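# Shelve aisle-floor cartons on the far-end shelving section

## Task

Pick up every carton lying on the aisle floor and set each one on a shelf of the final shelving section at the aisle's far end (either side of the aisle is fine). Each carton must sit directly on the shelf board, not stacked on another carton, level rather than tilted, and fully within the shelf without overhanging its edge. The robot must not tip over or be left leaning, or the task fails.

## Robot and tools

ROBOT. A TidyBot++: a mobile base 0.54 m long, 0.50 m wide and 0.38 m tall on four powered casters, carrying one seven-joint arm with a two-finger gripper. The shoulder sits 0.12 m ahead of the base centre, 0.68 m up. Arm links: upper arm 0.42 m, forearm 0.31 m, hand 0.31 m from wrist to the reported hand point. At the start the arm is folded with the hand pointing down. base_camera is fixed on the base (644x364 pinhole); wrist_camera is a fisheye (644x476) looking along the hand.

FRAMES. Base frame: origin on the floor under the base centre, x forward, y left, z up, in metres. Odometry frame: the base frame as it was at scene start. base_odometry gives x, y in metres and heading in radians (left positive, -3.142 to 3.142); it counts wheel turns, so slip reads as travel and drift builds up. base_tilt is in degrees, positive when leaning forward or right.

move. One action per call, built from any of these keys:
- base: an object of relative offsets from where the base stands when the command starts, along its own axes. translate_m (forward +, -2 to 2 m), strafe_m (left +, -2 to 2 m), rotate_rad (counter-clockwise seen from above +, -6.3 to 6.3 rad). translate and strafe together form one straight-line move.
- joints: absolute targets by name, in radians: joint_1_rad to joint_7_rad, plus gripper_pos (0 fully open to 1 fully closed, no unit). Ranges: joint_2_rad ±2.249, joint_4_rad ±2.579, joint_6_rad ±2.099; joints 1, 3, 5, 7 turn freely but take the short way, so send steps below half a turn. Signs: joint_1 positive turns the arm clockwise from above (opposite to heading); joint_2 positive leans the upper arm forward (0 is vertical); with joint_3 at 3.14, negative joint_4 bends the forearm forward and negative joint_6 bends the hand forward; joint_7 positive turns a down-pointing hand counter-clockwise, and at 1.57 the fingers open toward the robot's left and right.
- target: a single list of seven numbers [x, y, z, qw, qx, qy, qz], an absolute hand pose in the base frame (metres, then a unit quaternion), in the same form as the hand_pose line. The hand's z axis points out along the fingers; fingers open along its y axis. With target, joints may carry only gripper_pos, or the call is rejected.
- speeds: caps for this action only: translate_m and strafe_m 0.05 to 0.5 m/s (give one value for a combined move), rotate_rad 0.1 to 1.57 rad/s, gripper_pos 0.234 to 0.993 per second.
- min_time_s: 0.1 to 8 s, the shortest duration of each arm motion.
- cameras: list of "base_camera", "wrist_camera" or "all"; [] for none.
- blocking: true (default) waits until everything settles; false returns in about half a second while motion continues.

wait: seconds from 0 to 10, optional cameras; returns early once running moves settle. stop: brakes all your running motions. zoom_image: camera plus region [x0, y0, x1, y1] in pixels from the top-left, at most 504 by 504, from that camera's newest image. read_manual: licence texts only. finished_scene: scene number; call nothing after it in that reply.

RESULTS. base_status, joint_status and hand_status report moving, done, off_target (resting away from target, maybe still pushing), not_followed (command withheld, e.g. self-collision or unreachable pose, with a cause), contact_stop or time_out (uncommanded stops), torque_fault, and limit_stop_at_motor_heat. hand_pose is the measured pose; hand_target is where the joint targets would put the hand. motor_effort is percent of maximum per motor, with the peak of the last action in brackets. Motor temperatures list one value per arm joint. on_its_own lists things the robot did unasked. ARM HIT flags a hard knock of the arm on the base or itself. Once a call is refused or an uncommanded stop or torque fault appears, the rest of that reply's move, wait and finished_scene calls are skipped.

PRACTICAL POINTS. A target usually lands within about 3 cm; to fix the position, shift your last target by (wanted minus measured). To hold a loaded hand still, resend hand_target, not hand_pose. The arm sags under load and does not avoid obstacles. Out-of-reach poses make the arm wander up to 10 s then time out. A down-pointing hand reaches at most about 0.94 m above the floor, near the base only. Gripper pad gap is about 85 x (1 - gripper_pos) mm; a spring makes fingers touch slightly earlier than the reading implies. The cartons are empty and crush easily: close slowly and only just past first contact.

AVOID. Driving or turning while the arm is snagged above about 0.6 m, sideways swings of a stretched arm, or reaching far out from the fold over nearby furniture, since the robot can tip. Ramming the arm into things (torque fault: arm frozen 10 s). Dropping cartons, releasing them while moving, hitting shelves hard, squeezing or yanking the gripper. Long stretched or loaded holds that heat motors; at 75 °C the arm goes limp for 30 to 60 s.

Each tool is called after "Emit:" as a command line: name --argument value for each argument, lists and objects as JSON in quotes; but a table of rows of numbers goes row by row, as --pt "numbers of a row", without its own name.

## Session

Emit:
move

Scene clock: 0.00 s.
Motor temperatures (°C): [35 33 33 34 38 37 36]
base_odometry: x=+0.000 y=+0.000 heading=+0.000
base_tilt: forward=+0.8 right=-0.3
base_status: not commanded
joint_positions: joint_1_rad=+0.012 joint_2_rad=-0.392 joint_3_rad=+3.092 joint_4_rad=-2.540 joint_5_rad=+0.013 joint_6_rad=-0.845 joint_7_rad=+1.538 gripper_pos=+0.002
joint_status: not commanded
motor_effort: joint_1_rad=+1 joint_2_rad=+0 joint_3_rad=+0 joint_4_rad=+11 joint_5_rad=+0 joint_6_rad=+1 joint_7_rad=+0
hand_pose: x=+0.2673 y=+0.0015 z=+0.5911 quat_wxyz=(+0.012, +0.997, +0.005, +0.075) (m; base frame)
hand_target: x=+0.2666 y=+0.0014 z=+0.5907 quat_wxyz=(+0.012, +0.997, +0.005, +0.074) (m; base frame)
hand_status: not commanded
pictures: base_camera, wrist_camera

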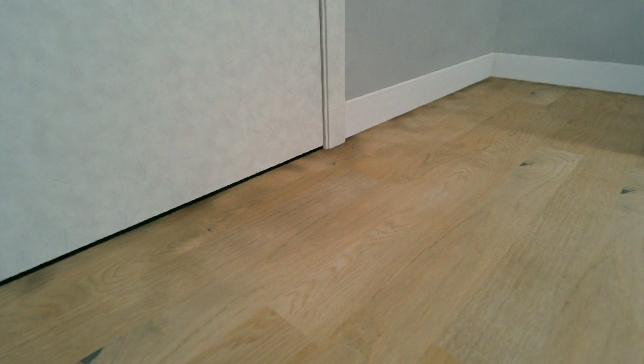

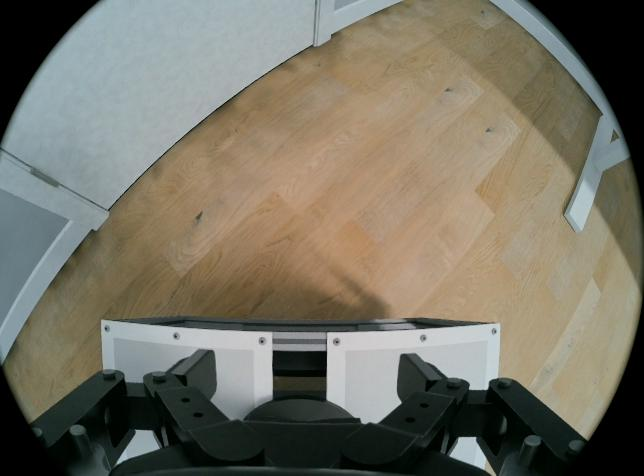

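Emit:
move --joints '{"joint_6_rad": 0.35}' --min_time_s 2 --cameras '["wrist_camera"]'

Emit:
move --base '{"rotate_rad": -1.2}' --cameras '["all"]'

Scene clock: 7.30 s.
move: done
base_odometry: x=+0.000 y=+0.000 heading=+0.000
base_tilt: forward=+0.8 right=-0.3
base_status: not commanded
joint_positions: joint_1_rad=+0.012 joint_2_rad=-0.392 joint_3_rad=+3.092 joint_4_rad=-2.540 joint_5_rad=+0.013 joint_6_rad=+0.298 joint_7_rad=+1.538 gripper_pos=+0.002
joint_status: all done
motor_effort: joint_1_rad=+0(1) joint_2_rad=-3(4) joint_3_rad=+0(0) joint_4_rad=+16(17) joint_5_rad=+0(1) joint_6_rad=+10(10) joint_7_rad=-1(1)
hand_pose: x=+0.5200 y=+0.0185 z=+0.8130 quat_wxyz=(-0.010, +0.799, +0.012, +0.602)
hand_target: x=+0.5238 y=+0.0191 z=+0.8279 quat_wxyz=(-0.011, +0.783, +0.013, +0.622)
hand_status: not commanded

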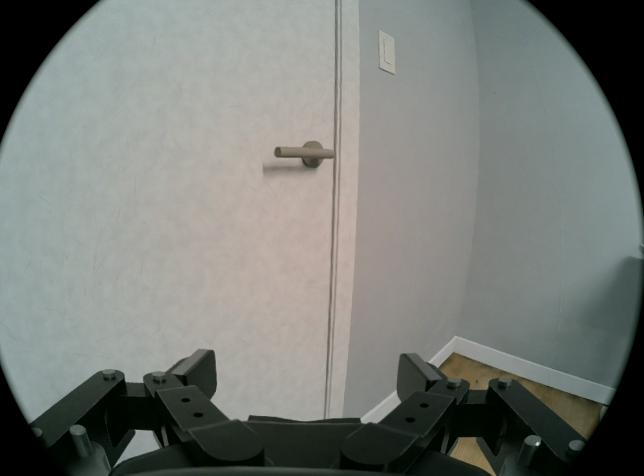

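Scene clock: 9.37 s.
move: done
base_odometry: x=+0.000 y=+0.000 heading=-1.199
base_tilt: forward=+0.8 right=-0.3
base_status: done
joint_positions: joint_1_rad=+0.012 joint_2_rad=-0.392 joint_3_rad=+3.092 joint_4_rad=-2.540 joint_5_rad=+0.013 joint_6_rad=+0.300 joint_7_rad=+1.538 gripper_pos=+0.002
joint_status: not commanded
motor_effort: joint_1_rad=-1(2) joint_2_rad=-4(5) joint_3_rad=+0(1) joint_4_rad=+17(17) joint_5_rad=-1(1) joint_6_rad=+9(10) joint_7_rad=-1(1)
hand_pose: x=+0.5202 y=+0.0185 z=+0.8135 quat_wxyz=(-0.010, +0.798, +0.012, +0.602)
hand_target: x=+0.5238 y=+0.0191 z=+0.8279 quat_wxyz=(-0.011, +0.783, +0.013, +0.622)
hand_status: not commanded
pictures: base_camera, wrist_camera

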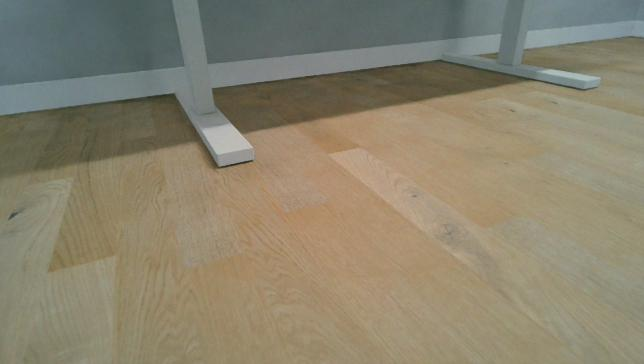

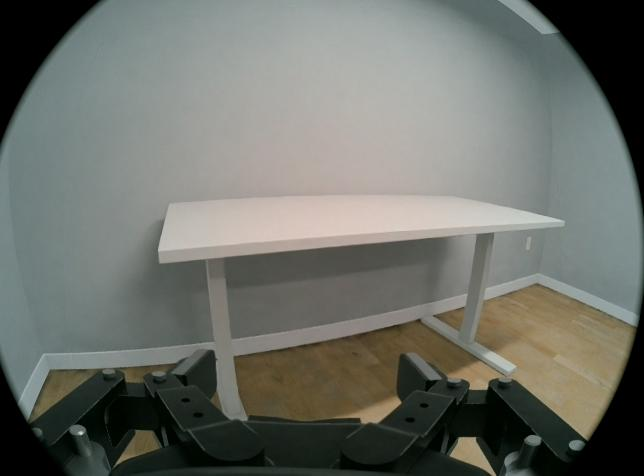

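Emit:
move --base '{"rotate_rad": -1.2}' --cameras '["all"]'

Emit:
move --base '{"rotate_rad": -1.2}' --cameras '["all"]'

Emit:
move --base '{"rotate_rad": -1.2}' --cameras '["all"]'

Scene clock: 14.07 s.
move: done
base_odometry: x=+0.000 y=+0.000 heading=-2.398
base_tilt: forward=+0.8 right=-0.3
base_status: done
joint_positions: joint_1_rad=+0.012 joint_2_rad=-0.392 joint_3_rad=+3.092 joint_4_rad=-2.540 joint_5_rad=+0.013 joint_6_rad=+0.300 joint_7_rad=+1.538 gripper_pos=+0.002
joint_status: not commanded
motor_effort: joint_1_rad=+0(1) joint_2_rad=-4(4) joint_3_rad=+0(1) joint_4_rad=+17(17) joint_5_rad=+0(1) joint_6_rad=+9(10) joint_7_rad=+0(1)
hand_pose: x=+0.5202 y=+0.0184 z=+0.8136 quat_wxyz=(-0.010, +0.798, +0.012, +0.602)
hand_target: x=+0.5238 y=+0.0191 z=+0.8279 quat_wxyz=(-0.011, +0.783, +0.013, +0.622)
hand_status: not commanded
pictures: base_camera, wrist_camera

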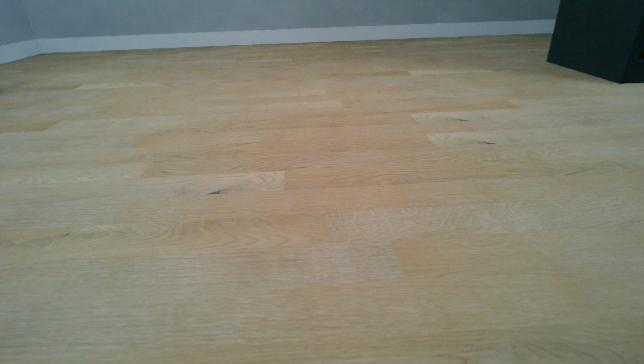

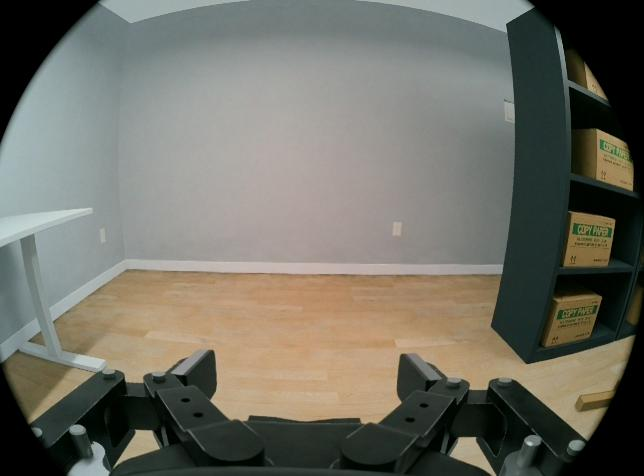

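Scene clock: 16.10 s.
move: done
base_odometry: x=+0.000 y=+0.000 heading=+2.686
base_tilt: forward=+0.8 right=-0.3
base_status: done
joint_positions: joint_1_rad=+0.012 joint_2_rad=-0.392 joint_3_rad=+3.093 joint_4_rad=-2.540 joint_5_rad=+0.013 joint_6_rad=+0.300 joint_7_rad=+1.538 gripper_pos=+0.002
joint_status: not commanded
motor_effort: joint_1_rad=+0(2) joint_2_rad=-4(4) joint_3_rad=+0(1) joint_4_rad=+16(17) joint_5_rad=+0(1) joint_6_rad=+10(11) joint_7_rad=+0(1)
hand_pose: x=+0.5202 y=+0.0184 z=+0.8136 quat_wxyz=(-0.010, +0.798, +0.012, +0.602)
hand_target: x=+0.5238 y=+0.0191 z=+0.8279 quat_wxyz=(-0.011, +0.783, +0.013, +0.622)
hand_status: not commanded
pictures: base_camera, wrist_camera

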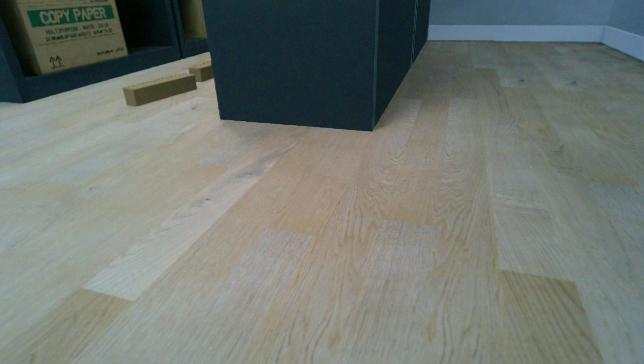

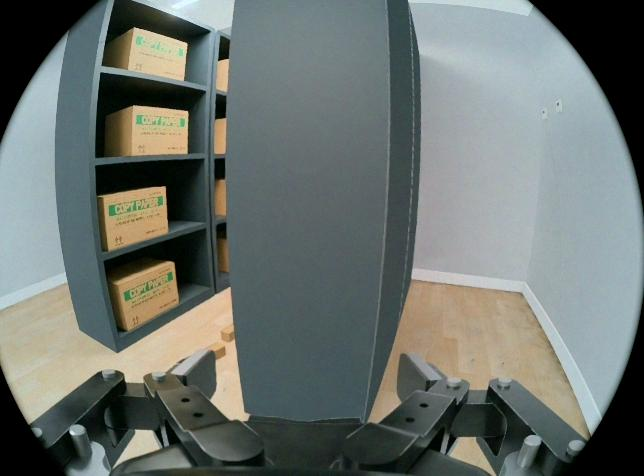

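Scene clock: 18.13 s.
move: done
base_odometry: x=+0.000 y=+0.000 heading=+1.487
base_tilt: forward=+0.8 right=-0.3
base_status: done
joint_positions: joint_1_rad=+0.012 joint_2_rad=-0.392 joint_3_rad=+3.093 joint_4_rad=-2.540 joint_5_rad=+0.013 joint_6_rad=+0.300 joint_7_rad=+1.538 gripper_pos=+0.002
joint_status: not commanded
motor_effort: joint_1_rad=-1(2) joint_2_rad=-3(4) joint_3_rad=+0(1) joint_4_rad=+17(17) joint_5_rad=-1(1) joint_6_rad=+10(10) joint_7_rad=+0(2)
hand_pose: x=+0.5202 y=+0.0184 z=+0.8136 quat_wxyz=(-0.010, +0.798, +0.012, +0.602)
hand_target: x=+0.5238 y=+0.0191 z=+0.8279 quat_wxyz=(-0.011, +0.783, +0.013, +0.622)
hand_status: not commanded
pictures: base_camera, wrist_camera

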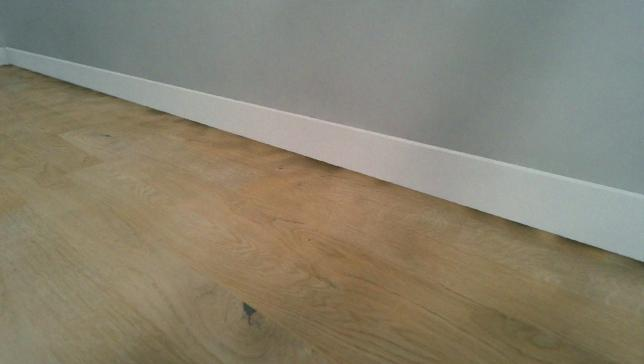

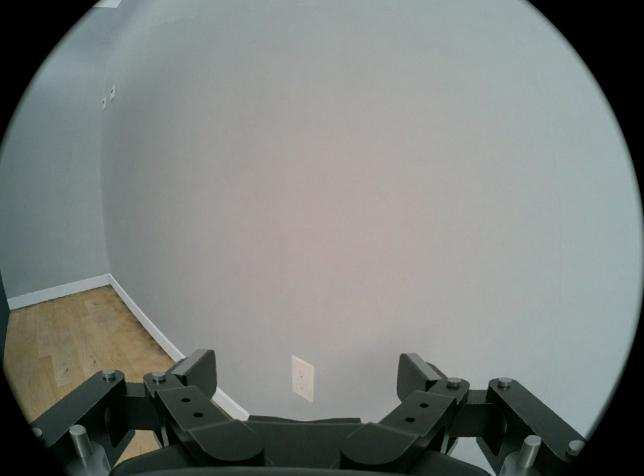

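Emit:
move --base '{"rotate_rad": 0.86}' --cameras '["all"]'

Scene clock: 42.63 s.
move: done
base_odometry: x=+0.000 y=+0.000 heading=+2.346
base_tilt: forward=+0.8 right=-0.3
base_status: done
joint_positions: joint_1_rad=+0.012 joint_2_rad=-0.392 joint_3_rad=+3.093 joint_4_rad=-2.540 joint_5_rad=+0.013 joint_6_rad=+0.300 joint_7_rad=+1.538 gripper_pos=+0.002
joint_status: not commanded
motor_effort: joint_1_rad=-1(2) joint_2_rad=-4(5) joint_3_rad=+0(1) joint_4_rad=+16(17) joint_5_rad=+0(1) joint_6_rad=+10(10) joint_7_rad=-1(1)
hand_pose: x=+0.5202 y=+0.0184 z=+0.8137 quat_wxyz=(-0.010, +0.798, +0.012, +0.603)
hand_target: x=+0.5238 y=+0.0191 z=+0.8279 quat_wxyz=(-0.011, +0.783, +0.013, +0.622)
hand_status: not commanded
pictures: base_camera, wrist_camera

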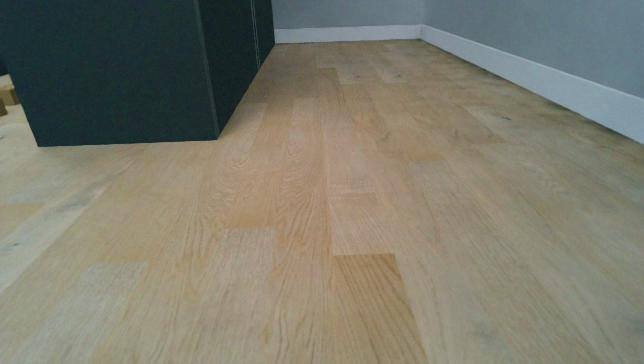

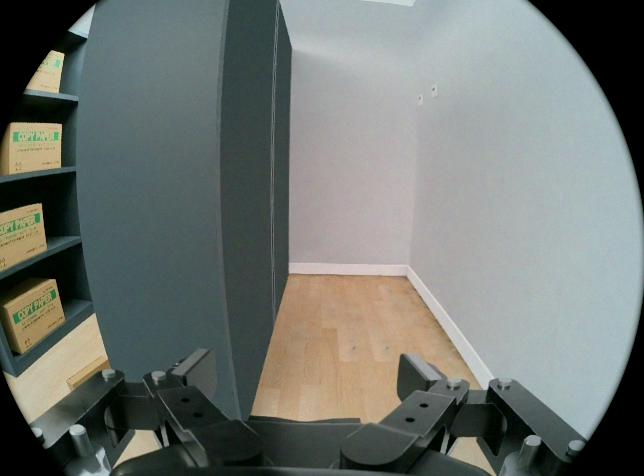

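Emit:
move --base '{"strafe_m": 0.87, "rotate_rad": -0.01}' --cameras '["all"]'

Scene clock: 59.53 s.
move: done
base_odometry: x=-0.622 y=-0.609 heading=+2.336
base_tilt: forward=+0.8 right=-0.3
base_status: done
joint_positions: joint_1_rad=+0.012 joint_2_rad=-0.392 joint_3_rad=+3.093 joint_4_rad=-2.540 joint_5_rad=+0.013 joint_6_rad=+0.300 joint_7_rad=+1.538 gripper_pos=+0.002
joint_status: not commanded
motor_effort: joint_1_rad=+0(2) joint_2_rad=-4(5) joint_3_rad=+0(2) joint_4_rad=+17(17) joint_5_rad=+0(1) joint_6_rad=+10(10) joint_7_rad=-1(1)
hand_pose: x=+0.5202 y=+0.0184 z=+0.8137 quat_wxyz=(-0.010, +0.798, +0.012, +0.603)
hand_target: x=+0.5238 y=+0.0191 z=+0.8279 quat_wxyz=(-0.011, +0.783, +0.013, +0.622)
hand_status: not commanded
pictures: base_camera, wrist_camera

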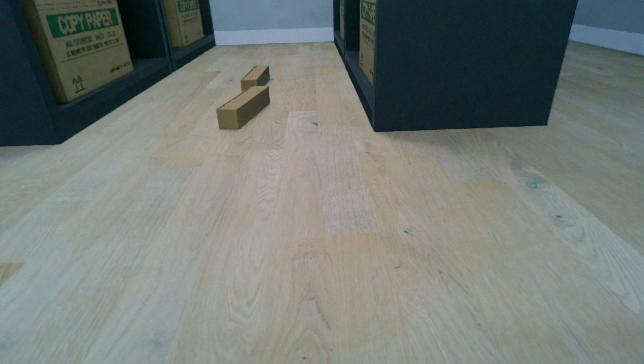

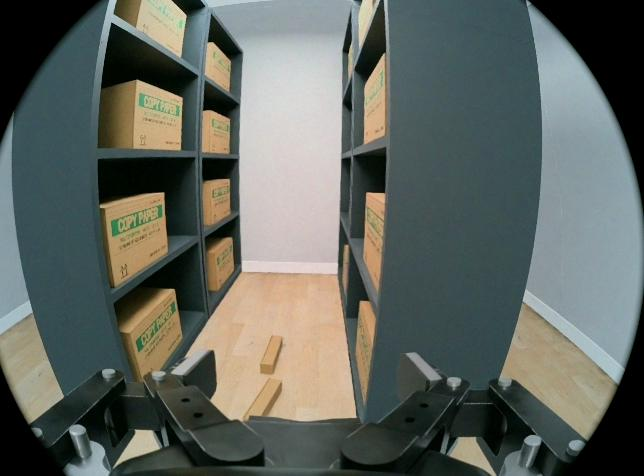

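Emit:
zoom_image --camera "base_camera" --region '[180, 20, 400, 160]'

Emit:
zoom_image --camera "wrist_camera" --region '[90, 0, 400, 420]'

Scaled by 2.291.

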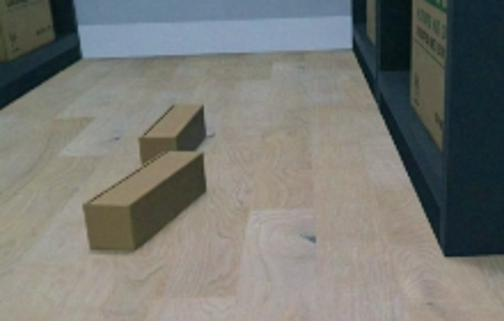

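Scaled by 1.200.

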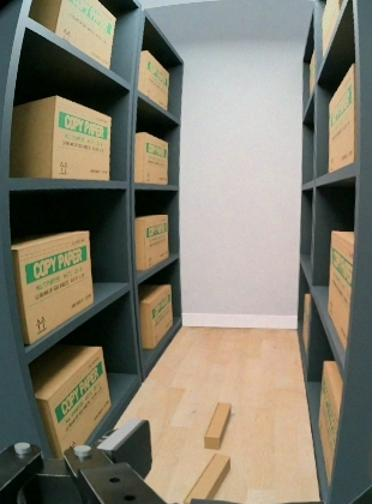

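Emit:
zoom_image --camera "base_camera" --region '[0, 20, 240, 160]'

Emit:
zoom_image --camera "base_camera" --region '[320, 20, 480, 140]'

Scaled by 2.100.

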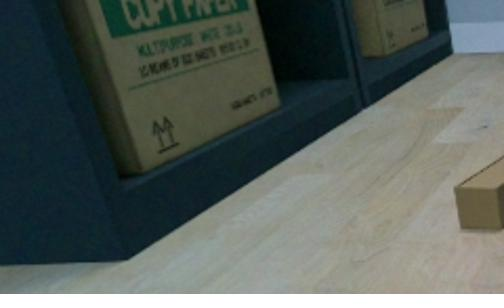

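Scaled by 3.150.

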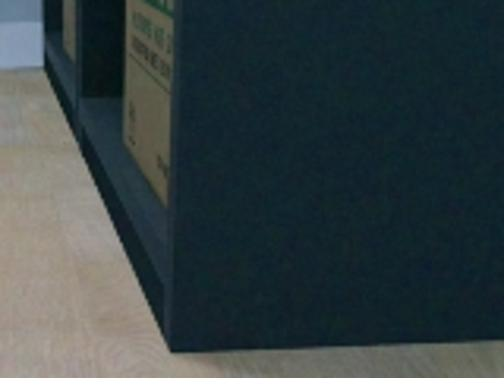

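Emit:
move --base '{"strafe_m": 0.25, "rotate_rad": 0.03}' --joints '{"joint_6_rad": 0.1}' --cameras '["all"]'

Scene clock: 134.50 s.
move: done
base_odometry: x=-0.802 y=-0.782 heading=+2.366
base_tilt: forward=+0.8 right=-0.3
base_status: done
joint_positions: joint_1_rad=+0.012 joint_2_rad=-0.392 joint_3_rad=+3.092 joint_4_rad=-2.542 joint_5_rad=+0.013 joint_6_rad=+0.111 joint_7_rad=+1.538 gripper_pos=+0.002
joint_status: all done
motor_effort: joint_1_rad=+0(2) joint_2_rad=-3(5) joint_3_rad=+0(2) joint_4_rad=+16(19) joint_5_rad=+0(1) joint_6_rad=+9(11) joint_7_rad=-1(1)
hand_pose: x=+0.4984 y=+0.0162 z=+0.7577 quat_wxyz=(-0.006, +0.852, +0.012, +0.524)
hand_target: x=+0.4970 y=+0.0158 z=+0.7552 quat_wxyz=(-0.006, +0.854, +0.011, +0.519)
hand_status: not commanded
pictures: base_camera, wrist_camera

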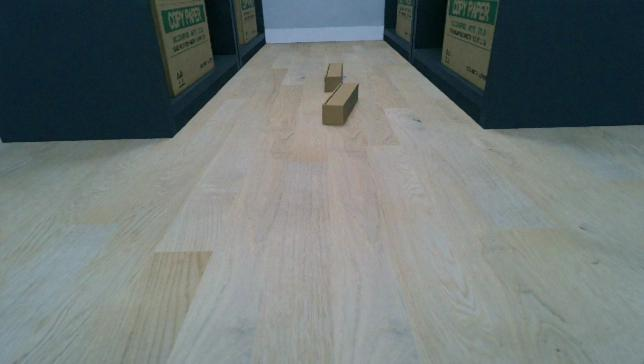

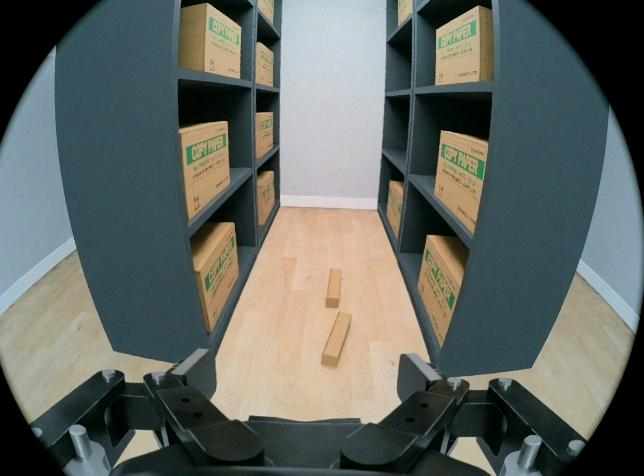

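Emit:
zoom_image --camera "wrist_camera" --region '[170, 0, 490, 380]'

Emit:
zoom_image --camera "base_camera" --region '[140, 0, 520, 160]'

Scaled by 1.326.

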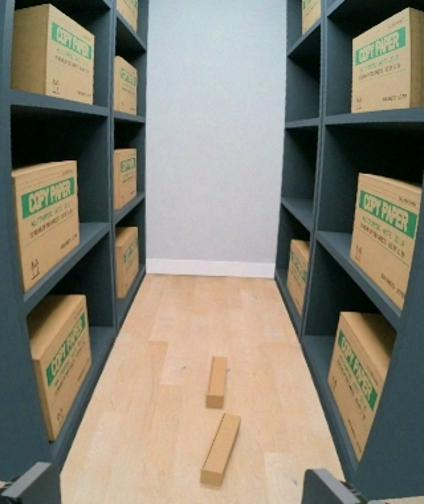

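Scaled by 1.326.

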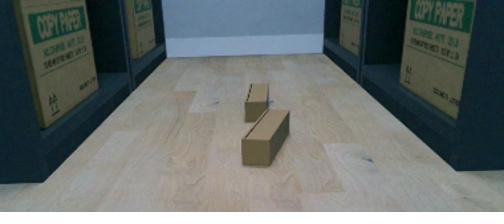

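Emit:
move --base '{"translate_m": 0.5}' --joints '{"joint_6_rad": -0.2}' --cameras '["all"]'

Scene clock: 209.10 s.
move: done
base_odometry: x=-1.159 y=-0.432 heading=+2.367
base_tilt: forward=+0.8 right=-0.3
base_status: done
joint_positions: joint_1_rad=+0.012 joint_2_rad=-0.387 joint_3_rad=+3.092 joint_4_rad=-2.545 joint_5_rad=+0.013 joint_6_rad=-0.172 joint_7_rad=+1.538 gripper_pos=+0.002
joint_status: all done
motor_effort: joint_1_rad=+0(1) joint_2_rad=-3(5) joint_3_rad=+0(1) joint_4_rad=+16(18) joint_5_rad=+0(1) joint_6_rad=+8(11) joint_7_rad=+0(1)
hand_pose: x=+0.4470 y=+0.0119 z=+0.6827 quat_wxyz=(-0.001, +0.919, +0.010, +0.395)
hand_target: x=+0.4424 y=+0.0113 z=+0.6799 quat_wxyz=(+0.000, +0.922, +0.010, +0.386)
hand_status: not commanded
pictures: base_camera, wrist_camera

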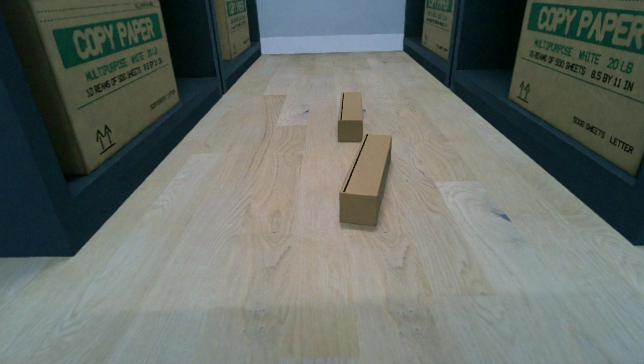

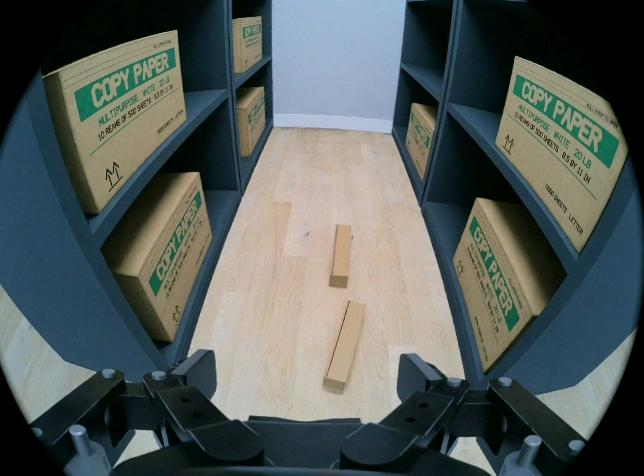

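Emit:
zoom_image --camera "base_camera" --region '[300, 80, 440, 240]'

Emit:
zoom_image --camera "base_camera" --region '[0, 20, 280, 280]'

Emit:
zoom_image --camera "base_camera" --region '[380, 20, 644, 280]'

Emit:
zoom_image --camera "wrist_camera" --region '[200, 0, 600, 420]'

Scaled by 3.150.

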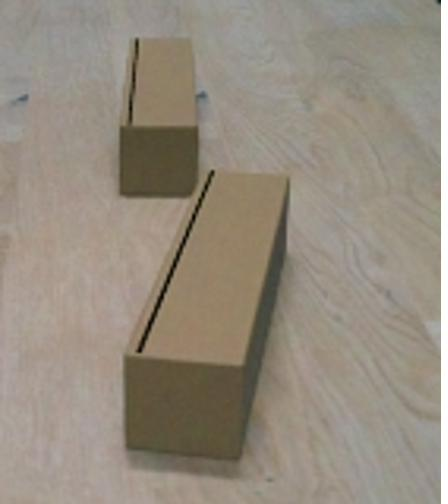

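Scaled by 1.800.

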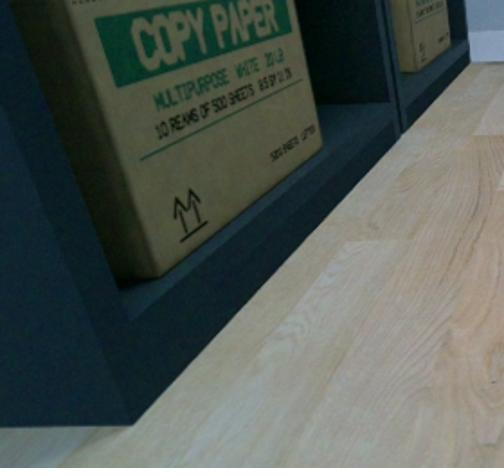

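Scaled by 1.909.

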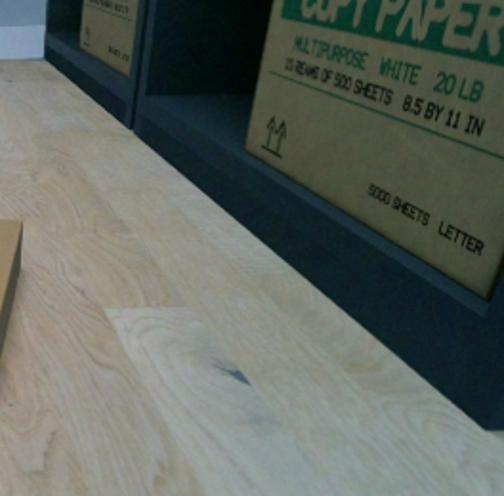

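Scaled by 1.200.

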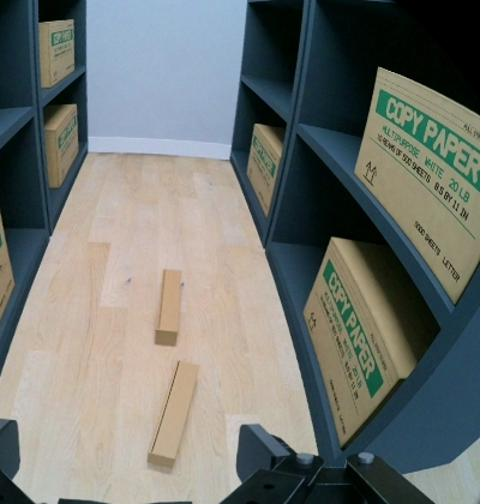

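Emit:
move --base '{"translate_m": 0.2}' --target '[0.6, -0.06, 0.25, 0.0318, 0.9586, -0.1185, 0.2568]' --min_time_s 3 --cameras '["all"]'

Scene clock: 309.00 s.
move: done
base_odometry: x=-1.302 y=-0.292 heading=+2.367
base_tilt: forward=+0.8 right=-0.3
base_status: done
joint_positions: joint_1_rad=+0.012 joint_2_rad=+1.200 joint_3_rad=+3.181 joint_4_rad=-2.153 joint_5_rad=-0.022 joint_6_rad=+0.671 joint_7_rad=+1.473 gripper_pos=+0.002
joint_status: not commanded
motor_effort: joint_1_rad=+0(1) joint_2_rad=-28(30) joint_3_rad=+0(1) joint_4_rad=-1(17) joint_5_rad=+0(1) joint_6_rad=+5(9) joint_7_rad=+0(1)
hand_pose: x=+0.5825 y=-0.0313 z=+0.2478 quat_wxyz=(+0.015, +0.971, -0.066, +0.228)
hand_target: x=+0.6000 y=-0.0600 z=+0.2500 quat_wxyz=(+0.032, +0.959, -0.119, +0.257)
hand_status: done (0.034 m and 7.2 deg from the pose sent, 0.465 m and 22.5 deg at the start)
pictures: base_camera, wrist_camera

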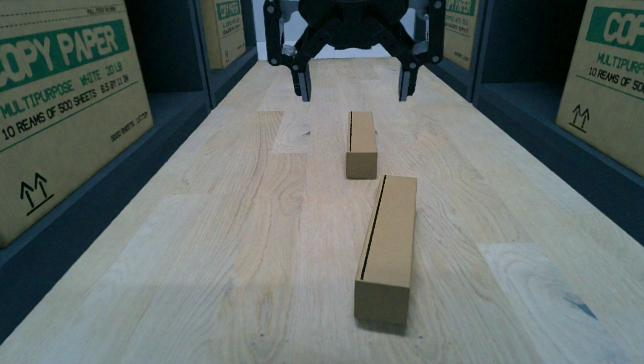

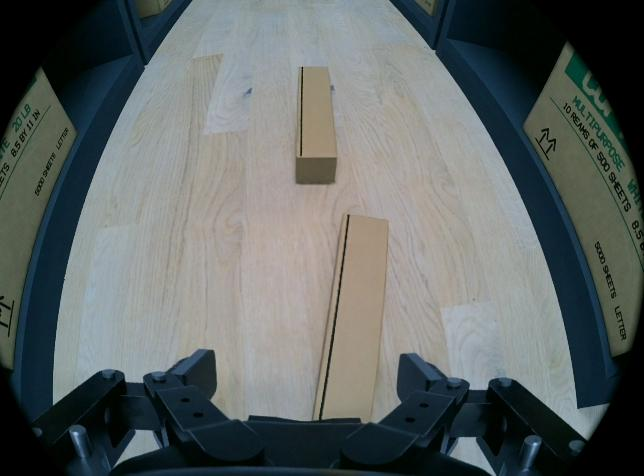

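Emit:
move --target '[0.642, -0.11, 0.15, 0.0454, 0.948, -0.1579, 0.2726]' --min_time_s 2 --cameras '["all"]'

Scene clock: 322.17 s.
move: done
base_odometry: x=-1.302 y=-0.292 heading=+2.367
base_tilt: forward=+0.8 right=-0.3
base_status: not commanded
joint_positions: joint_1_rad=+0.092 joint_2_rad=+1.449 joint_3_rad=+3.188 joint_4_rad=-1.847 joint_5_rad=-0.037 joint_6_rad=+0.672 joint_7_rad=+1.466 gripper_pos=+0.002
joint_status: not commanded
motor_effort: joint_1_rad=+0(1) joint_2_rad=-32(33) joint_3_rad=+0(0) joint_4_rad=+1(1) joint_5_rad=+0(1) joint_6_rad=+5(7) joint_7_rad=+0(1)
hand_pose: x=+0.6367 y=-0.0814 z=+0.1521 quat_wxyz=(+0.029, +0.960, -0.109, +0.256)
hand_target: x=+0.6420 y=-0.1100 z=+0.1500 quat_wxyz=(+0.045, +0.948, -0.158, +0.273)
hand_status: done (0.029 m and 6.4 deg from the pose sent, 0.139 m and 12.5 deg at the start)
pictures: base_camera, wrist_camera

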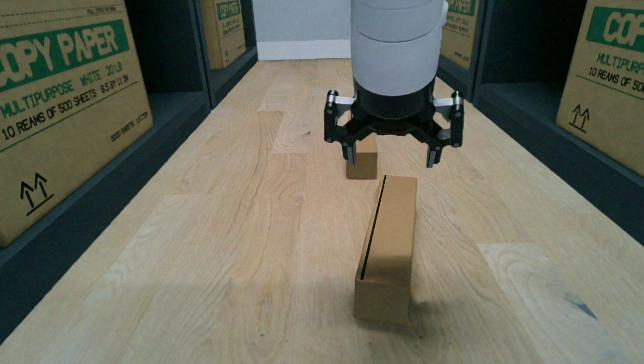

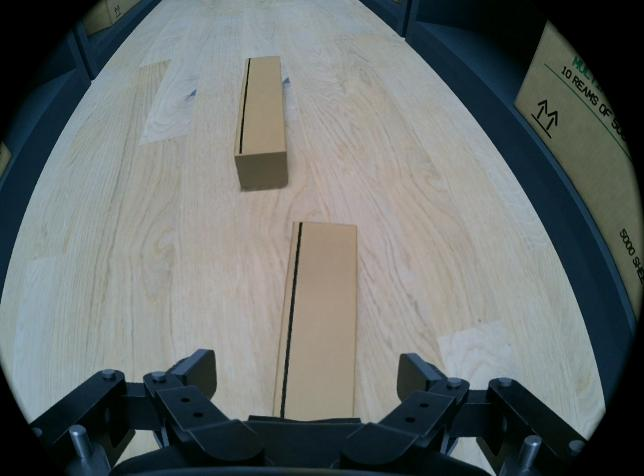

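Emit:
move --target '[0.636, -0.114, 0.058, 0.0481, 0.9464, -0.1673, 0.2722]' --min_time_s 2.5 --cameras '["all"]'

Scene clock: 328.63 s.
move: done
base_odometry: x=-1.302 y=-0.292 heading=+2.367
base_tilt: forward=+0.8 right=-0.3
base_status: not commanded
joint_positions: joint_1_rad=+0.094 joint_2_rad=+1.669 joint_3_rad=+3.188 joint_4_rad=-1.641 joint_5_rad=-0.062 joint_6_rad=+0.672 joint_7_rad=+1.461 gripper_pos=+0.002
joint_status: not commanded
motor_effort: joint_1_rad=+0(1) joint_2_rad=-31(33) joint_3_rad=+0(0) joint_4_rad=+1(1) joint_5_rad=-1(1) joint_6_rad=+6(6) joint_7_rad=-1(2)
hand_pose: x=+0.6295 y=-0.0859 z=+0.0588 quat_wxyz=(+0.033, +0.960, -0.119, +0.250)
hand_target: x=+0.6360 y=-0.1140 z=+0.0580 quat_wxyz=(+0.048, +0.946, -0.167, +0.272)
hand_status: done (0.029 m and 6.5 deg from the pose sent, 0.100 m and 7.5 deg at the start)
pictures: base_camera, wrist_camera

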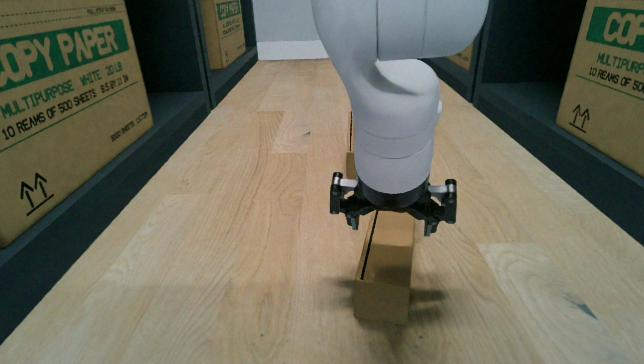

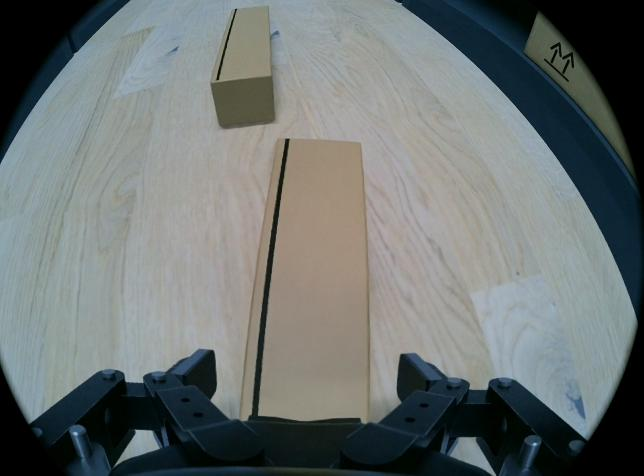

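Emit:
move --target '[0.638, -0.114, 0.036, 0.0481, 0.9464, -0.1673, 0.2722]' --min_time_s 1.5 --cameras '["all"]'

Scene clock: 337.30 s.
move: done
base_odometry: x=-1.302 y=-0.292 heading=+2.367
base_tilt: forward=+0.8 right=-0.3
base_status: not commanded
joint_positions: joint_1_rad=+0.094 joint_2_rad=+1.717 joint_3_rad=+3.188 joint_4_rad=-1.574 joint_5_rad=-0.067 joint_6_rad=+0.672 joint_7_rad=+1.459 gripper_pos=+0.002
joint_status: not commanded
motor_effort: joint_1_rad=-1(2) joint_2_rad=-32(32) joint_3_rad=+0(0) joint_4_rad=+1(2) joint_5_rad=-1(1) joint_6_rad=+5(6) joint_7_rad=+0(1)
hand_pose: x=+0.6375 y=-0.0870 z=+0.0406 quat_wxyz=(+0.033, +0.958, -0.121, +0.259)
hand_target: x=+0.6380 y=-0.1140 z=+0.0360 quat_wxyz=(+0.048, +0.946, -0.167, +0.272)
hand_status: done (0.027 m and 6.0 deg from the pose sent, 0.037 m and 6.5 deg at the start)
pictures: base_camera, wrist_camera

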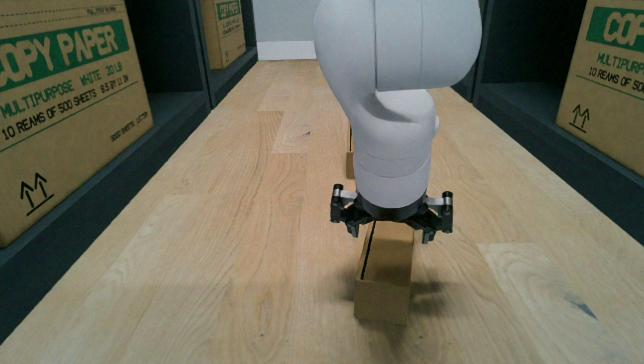

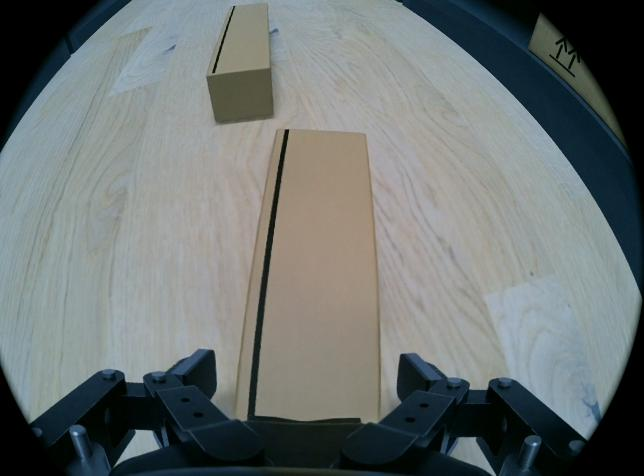

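Emit:
move --joints '{"gripper_pos": 0.27}' --speeds '{"gripper_pos": 0.234}' --cameras '["wrist_camera"]'

Emit:
move --joints '{"gripper_pos": 0.29}' --speeds '{"gripper_pos": 0.234}'

Emit:
move --joints '{"gripper_pos": 0.30}' --speeds '{"gripper_pos": 0.234}' --cameras '["wrist_camera"]'

Scene clock: 345.33 s.
move: done
base_odometry: x=-1.302 y=-0.292 heading=+2.367
base_tilt: forward=+0.9 right=-0.3
base_status: not commanded
joint_positions: joint_1_rad=+0.094 joint_2_rad=+1.717 joint_3_rad=+3.188 joint_4_rad=-1.574 joint_5_rad=-0.068 joint_6_rad=+0.672 joint_7_rad=+1.459 gripper_pos=+0.272
joint_status: all done
motor_effort: joint_1_rad=+0(1) joint_2_rad=-31(32) joint_3_rad=+0(0) joint_4_rad=+0(2) joint_5_rad=-1(1) joint_6_rad=+5(7) joint_7_rad=+0(2)
hand_pose: x=+0.6375 y=-0.0871 z=+0.0406 quat_wxyz=(+0.033, +0.958, -0.121, +0.259)
hand_target: x=+0.6380 y=-0.1140 z=+0.0360 quat_wxyz=(+0.048, +0.946, -0.167, +0.272)
hand_status: not commanded

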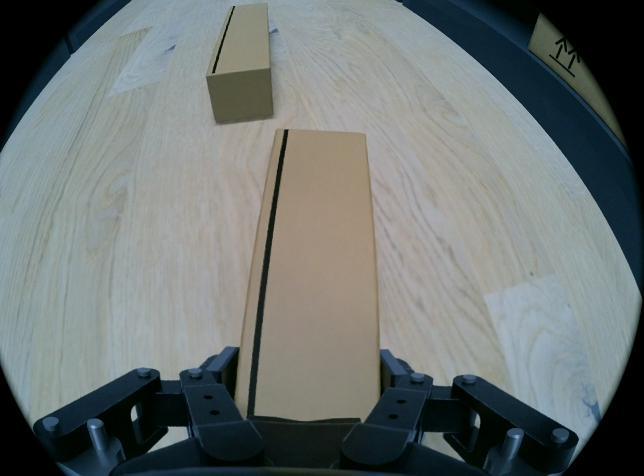

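Scene clock: 346.00 s.
move: done
base_odometry: x=-1.302 y=-0.292 heading=+2.367
base_tilt: forward=+0.8 right=-0.3
base_status: not commanded
joint_positions: joint_1_rad=+0.094 joint_2_rad=+1.717 joint_3_rad=+3.188 joint_4_rad=-1.574 joint_5_rad=-0.068 joint_6_rad=+0.672 joint_7_rad=+1.459 gripper_pos=+0.291
joint_status: all done
motor_effort: joint_1_rad=+0(1) joint_2_rad=-31(32) joint_3_rad=+0(0) joint_4_rad=+0(1) joint_5_rad=+0(1) joint_6_rad=+5(6) joint_7_rad=+0(1)
hand_pose: x=+0.6375 y=-0.0872 z=+0.0406 quat_wxyz=(+0.033, +0.958, -0.121, +0.259)
hand_target: x=+0.6380 y=-0.1140 z=+0.0360 quat_wxyz=(+0.048, +0.946, -0.167, +0.272)
hand_status: not commanded
pictures: none

Scene clock: 346.63 s.
move: done
base_odometry: x=-1.302 y=-0.292 heading=+2.367
base_tilt: forward=+0.9 right=-0.3
base_status: not commanded
joint_positions: joint_1_rad=+0.094 joint_2_rad=+1.717 joint_3_rad=+3.188 joint_4_rad=-1.574 joint_5_rad=-0.068 joint_6_rad=+0.672 joint_7_rad=+1.459 gripper_pos=+0.299
joint_status: all done
motor_effort: joint_1_rad=+0(1) joint_2_rad=-31(31) joint_3_rad=+0(0) joint_4_rad=+1(1) joint_5_rad=-1(1) joint_6_rad=+5(6) joint_7_rad=-1(1)
hand_pose: x=+0.6375 y=-0.0872 z=+0.0406 quat_wxyz=(+0.033, +0.958, -0.121, +0.259)
hand_target: x=+0.6380 y=-0.1140 z=+0.0360 quat_wxyz=(+0.048, +0.946, -0.167, +0.272)
hand_status: not commanded

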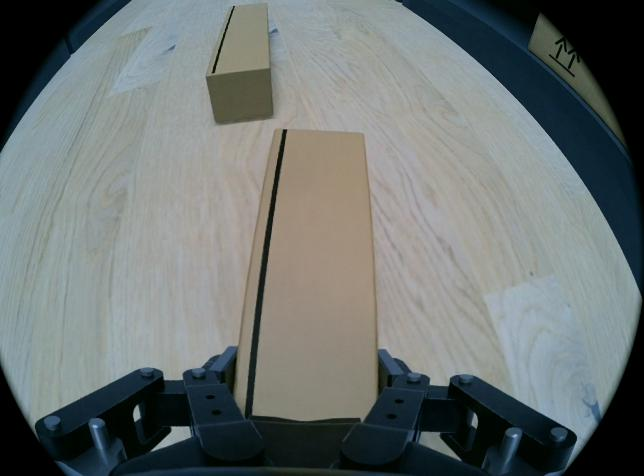

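Emit:
move --joints '{"gripper_pos": 0.31}' --speeds '{"gripper_pos": 0.234}' --cameras '["wrist_camera"]'

Emit:
move --joints '{"gripper_pos": 0.32}' --speeds '{"gripper_pos": 0.234}' --cameras '["wrist_camera"]'

Scene clock: 349.47 s.
move: done
base_odometry: x=-1.302 y=-0.292 heading=+2.367
base_tilt: forward=+0.9 right=-0.3
base_status: not commanded
joint_positions: joint_1_rad=+0.094 joint_2_rad=+1.717 joint_3_rad=+3.188 joint_4_rad=-1.574 joint_5_rad=-0.068 joint_6_rad=+0.672 joint_7_rad=+1.459 gripper_pos=+0.311
joint_status: all done
motor_effort: joint_1_rad=-1(1) joint_2_rad=-31(31) joint_3_rad=+0(0) joint_4_rad=+1(1) joint_5_rad=-1(1) joint_6_rad=+5(6) joint_7_rad=+0(1)
hand_pose: x=+0.6375 y=-0.0872 z=+0.0406 quat_wxyz=(+0.033, +0.958, -0.121, +0.259)
hand_target: x=+0.6380 y=-0.1140 z=+0.0360 quat_wxyz=(+0.048, +0.946, -0.167, +0.272)
hand_status: not commanded

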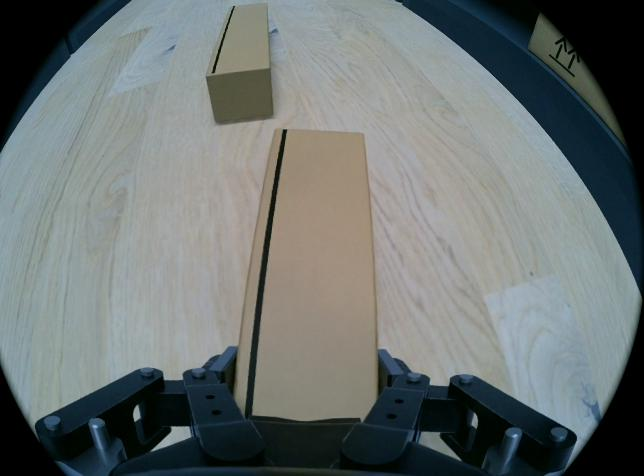

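Scene clock: 350.10 s.
move: done
base_odometry: x=-1.302 y=-0.292 heading=+2.367
base_tilt: forward=+0.9 right=-0.3
base_status: not commanded
joint_positions: joint_1_rad=+0.094 joint_2_rad=+1.717 joint_3_rad=+3.188 joint_4_rad=-1.574 joint_5_rad=-0.068 joint_6_rad=+0.672 joint_7_rad=+1.459 gripper_pos=+0.319
joint_status: all done
motor_effort: joint_1_rad=+0(1) joint_2_rad=-31(31) joint_3_rad=+0(0) joint_4_rad=+0(2) joint_5_rad=-1(1) joint_6_rad=+5(6) joint_7_rad=+0(1)
hand_pose: x=+0.6375 y=-0.0872 z=+0.0406 quat_wxyz=(+0.033, +0.958, -0.121, +0.259)
hand_target: x=+0.6380 y=-0.1140 z=+0.0360 quat_wxyz=(+0.048, +0.946, -0.167, +0.272)
hand_status: not commanded

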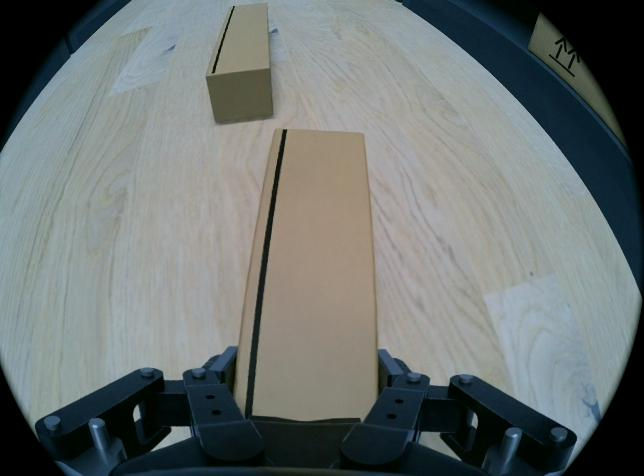

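Emit:
move --target '[0.638, -0.114, 0.09, 0.0481, 0.9464, -0.1673, 0.2722]' --min_time_s 2 --cameras '["all"]'

Scene clock: 356.37 s.
move: done
base_odometry: x=-1.302 y=-0.292 heading=+2.367
base_tilt: forward=+0.8 right=-0.3
base_status: not commanded
joint_positions: joint_1_rad=+0.094 joint_2_rad=+1.643 joint_3_rad=+3.188 joint_4_rad=-1.675 joint_5_rad=-0.068 joint_6_rad=+0.672 joint_7_rad=+1.459 gripper_pos=+0.319
joint_status: not commanded
motor_effort: joint_1_rad=+0(2) joint_2_rad=-31(32) joint_3_rad=+0(0) joint_4_rad=+0(1) joint_5_rad=-1(1) joint_6_rad=+6(6) joint_7_rad=+0(1)
hand_pose: x=+0.6251 y=-0.0868 z=+0.0687 quat_wxyz=(+0.034, +0.961, -0.123, +0.246)
hand_target: x=+0.6380 y=-0.1140 z=+0.0900 quat_wxyz=(+0.048, +0.946, -0.167, +0.272)
hand_status: done (0.037 m and 6.3 deg from the pose sent, 0.056 m and 5.9 deg at the start)
pictures: base_camera, wrist_camera

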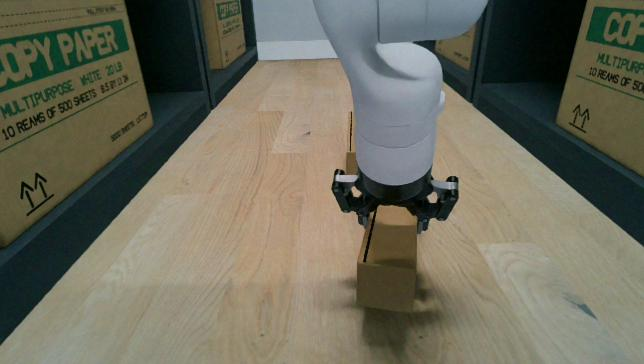

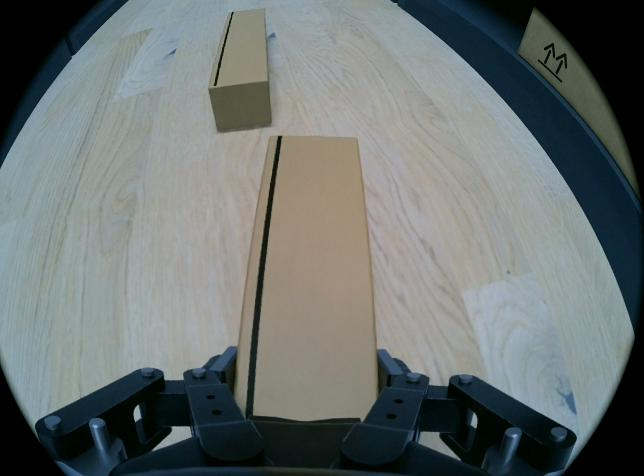

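Emit:
move --joints '{"joint_1_rad": 0.0, "joint_2_rad": 0.008, "joint_3_rad": 3.14, "joint_4_rad": -2.147, "joint_5_rad": 0.0, "joint_6_rad": -0.463, "joint_7_rad": 1.57}' --min_time_s 4 --cameras '["all"]'

Scene clock: 373.83 s.
move: done
base_odometry: x=-1.302 y=-0.292 heading=+2.367
base_tilt: forward=+0.8 right=-0.3
base_status: not commanded
joint_positions: joint_1_rad=+0.013 joint_2_rad=+0.022 joint_3_rad=+3.158 joint_4_rad=-2.116 joint_5_rad=-0.058 joint_6_rad=-0.415 joint_7_rad=+1.526 gripper_pos=+0.319
joint_status: all done
motor_effort: joint_1_rad=+0(2) joint_2_rad=-15(36) joint_3_rad=+0(1) joint_4_rad=+15(16) joint_5_rad=+0(2) joint_6_rad=+7(7) joint_7_rad=-1(2)
hand_pose: x=+0.5668 y=-0.0045 z=+0.6750 quat_wxyz=(-0.021, +0.955, -0.057, +0.290)
hand_target: x=+0.5402 y=+0.0020 z=+0.6596 quat_wxyz=(+0.000, +0.966, +0.000, +0.259)
hand_status: not commanded
pictures: base_camera, wrist_camera

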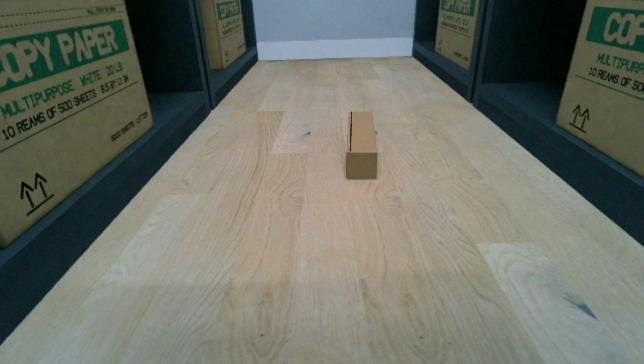

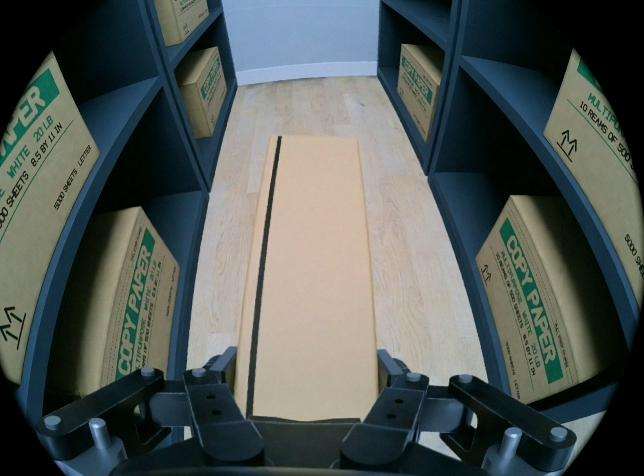

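Emit:
move --base '{"translate_m": 0.45}' --joints '{"joint_1_rad": -0.013, "joint_2_rad": -0.10, "joint_3_rad": 3.122, "joint_4_rad": -2.272, "joint_5_rad": 0.058, "joint_6_rad": -0.514, "joint_7_rad": 1.614}' --min_time_s 2 --cameras '["all"]'

Scene clock: 390.17 s.
move: done
base_odometry: x=-1.624 y=+0.022 heading=+2.367
base_tilt: forward=+0.8 right=-0.3
base_status: done
joint_positions: joint_1_rad=+0.000 joint_2_rad=-0.083 joint_3_rad=+3.140 joint_4_rad=-2.243 joint_5_rad=+0.000 joint_6_rad=-0.471 joint_7_rad=+1.571 gripper_pos=+0.319
joint_status: all done
motor_effort: joint_1_rad=+1(1) joint_2_rad=-12(18) joint_3_rad=-1(1) joint_4_rad=+15(16) joint_5_rad=+0(1) joint_6_rad=+6(8) joint_7_rad=+0(2)
hand_pose: x=+0.4975 y=+0.0018 z=+0.6546 quat_wxyz=(+0.000, +0.968, +0.000, +0.252)
hand_target: x=+0.4732 y=+0.0039 z=+0.6433 quat_wxyz=(+0.022, +0.972, +0.058, +0.226)
hand_status: not commanded
pictures: base_camera, wrist_camera

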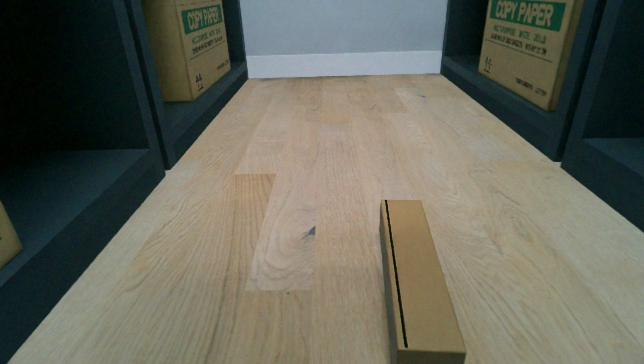

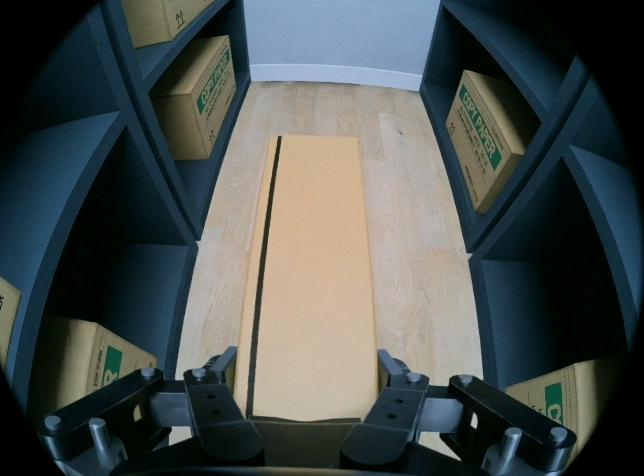

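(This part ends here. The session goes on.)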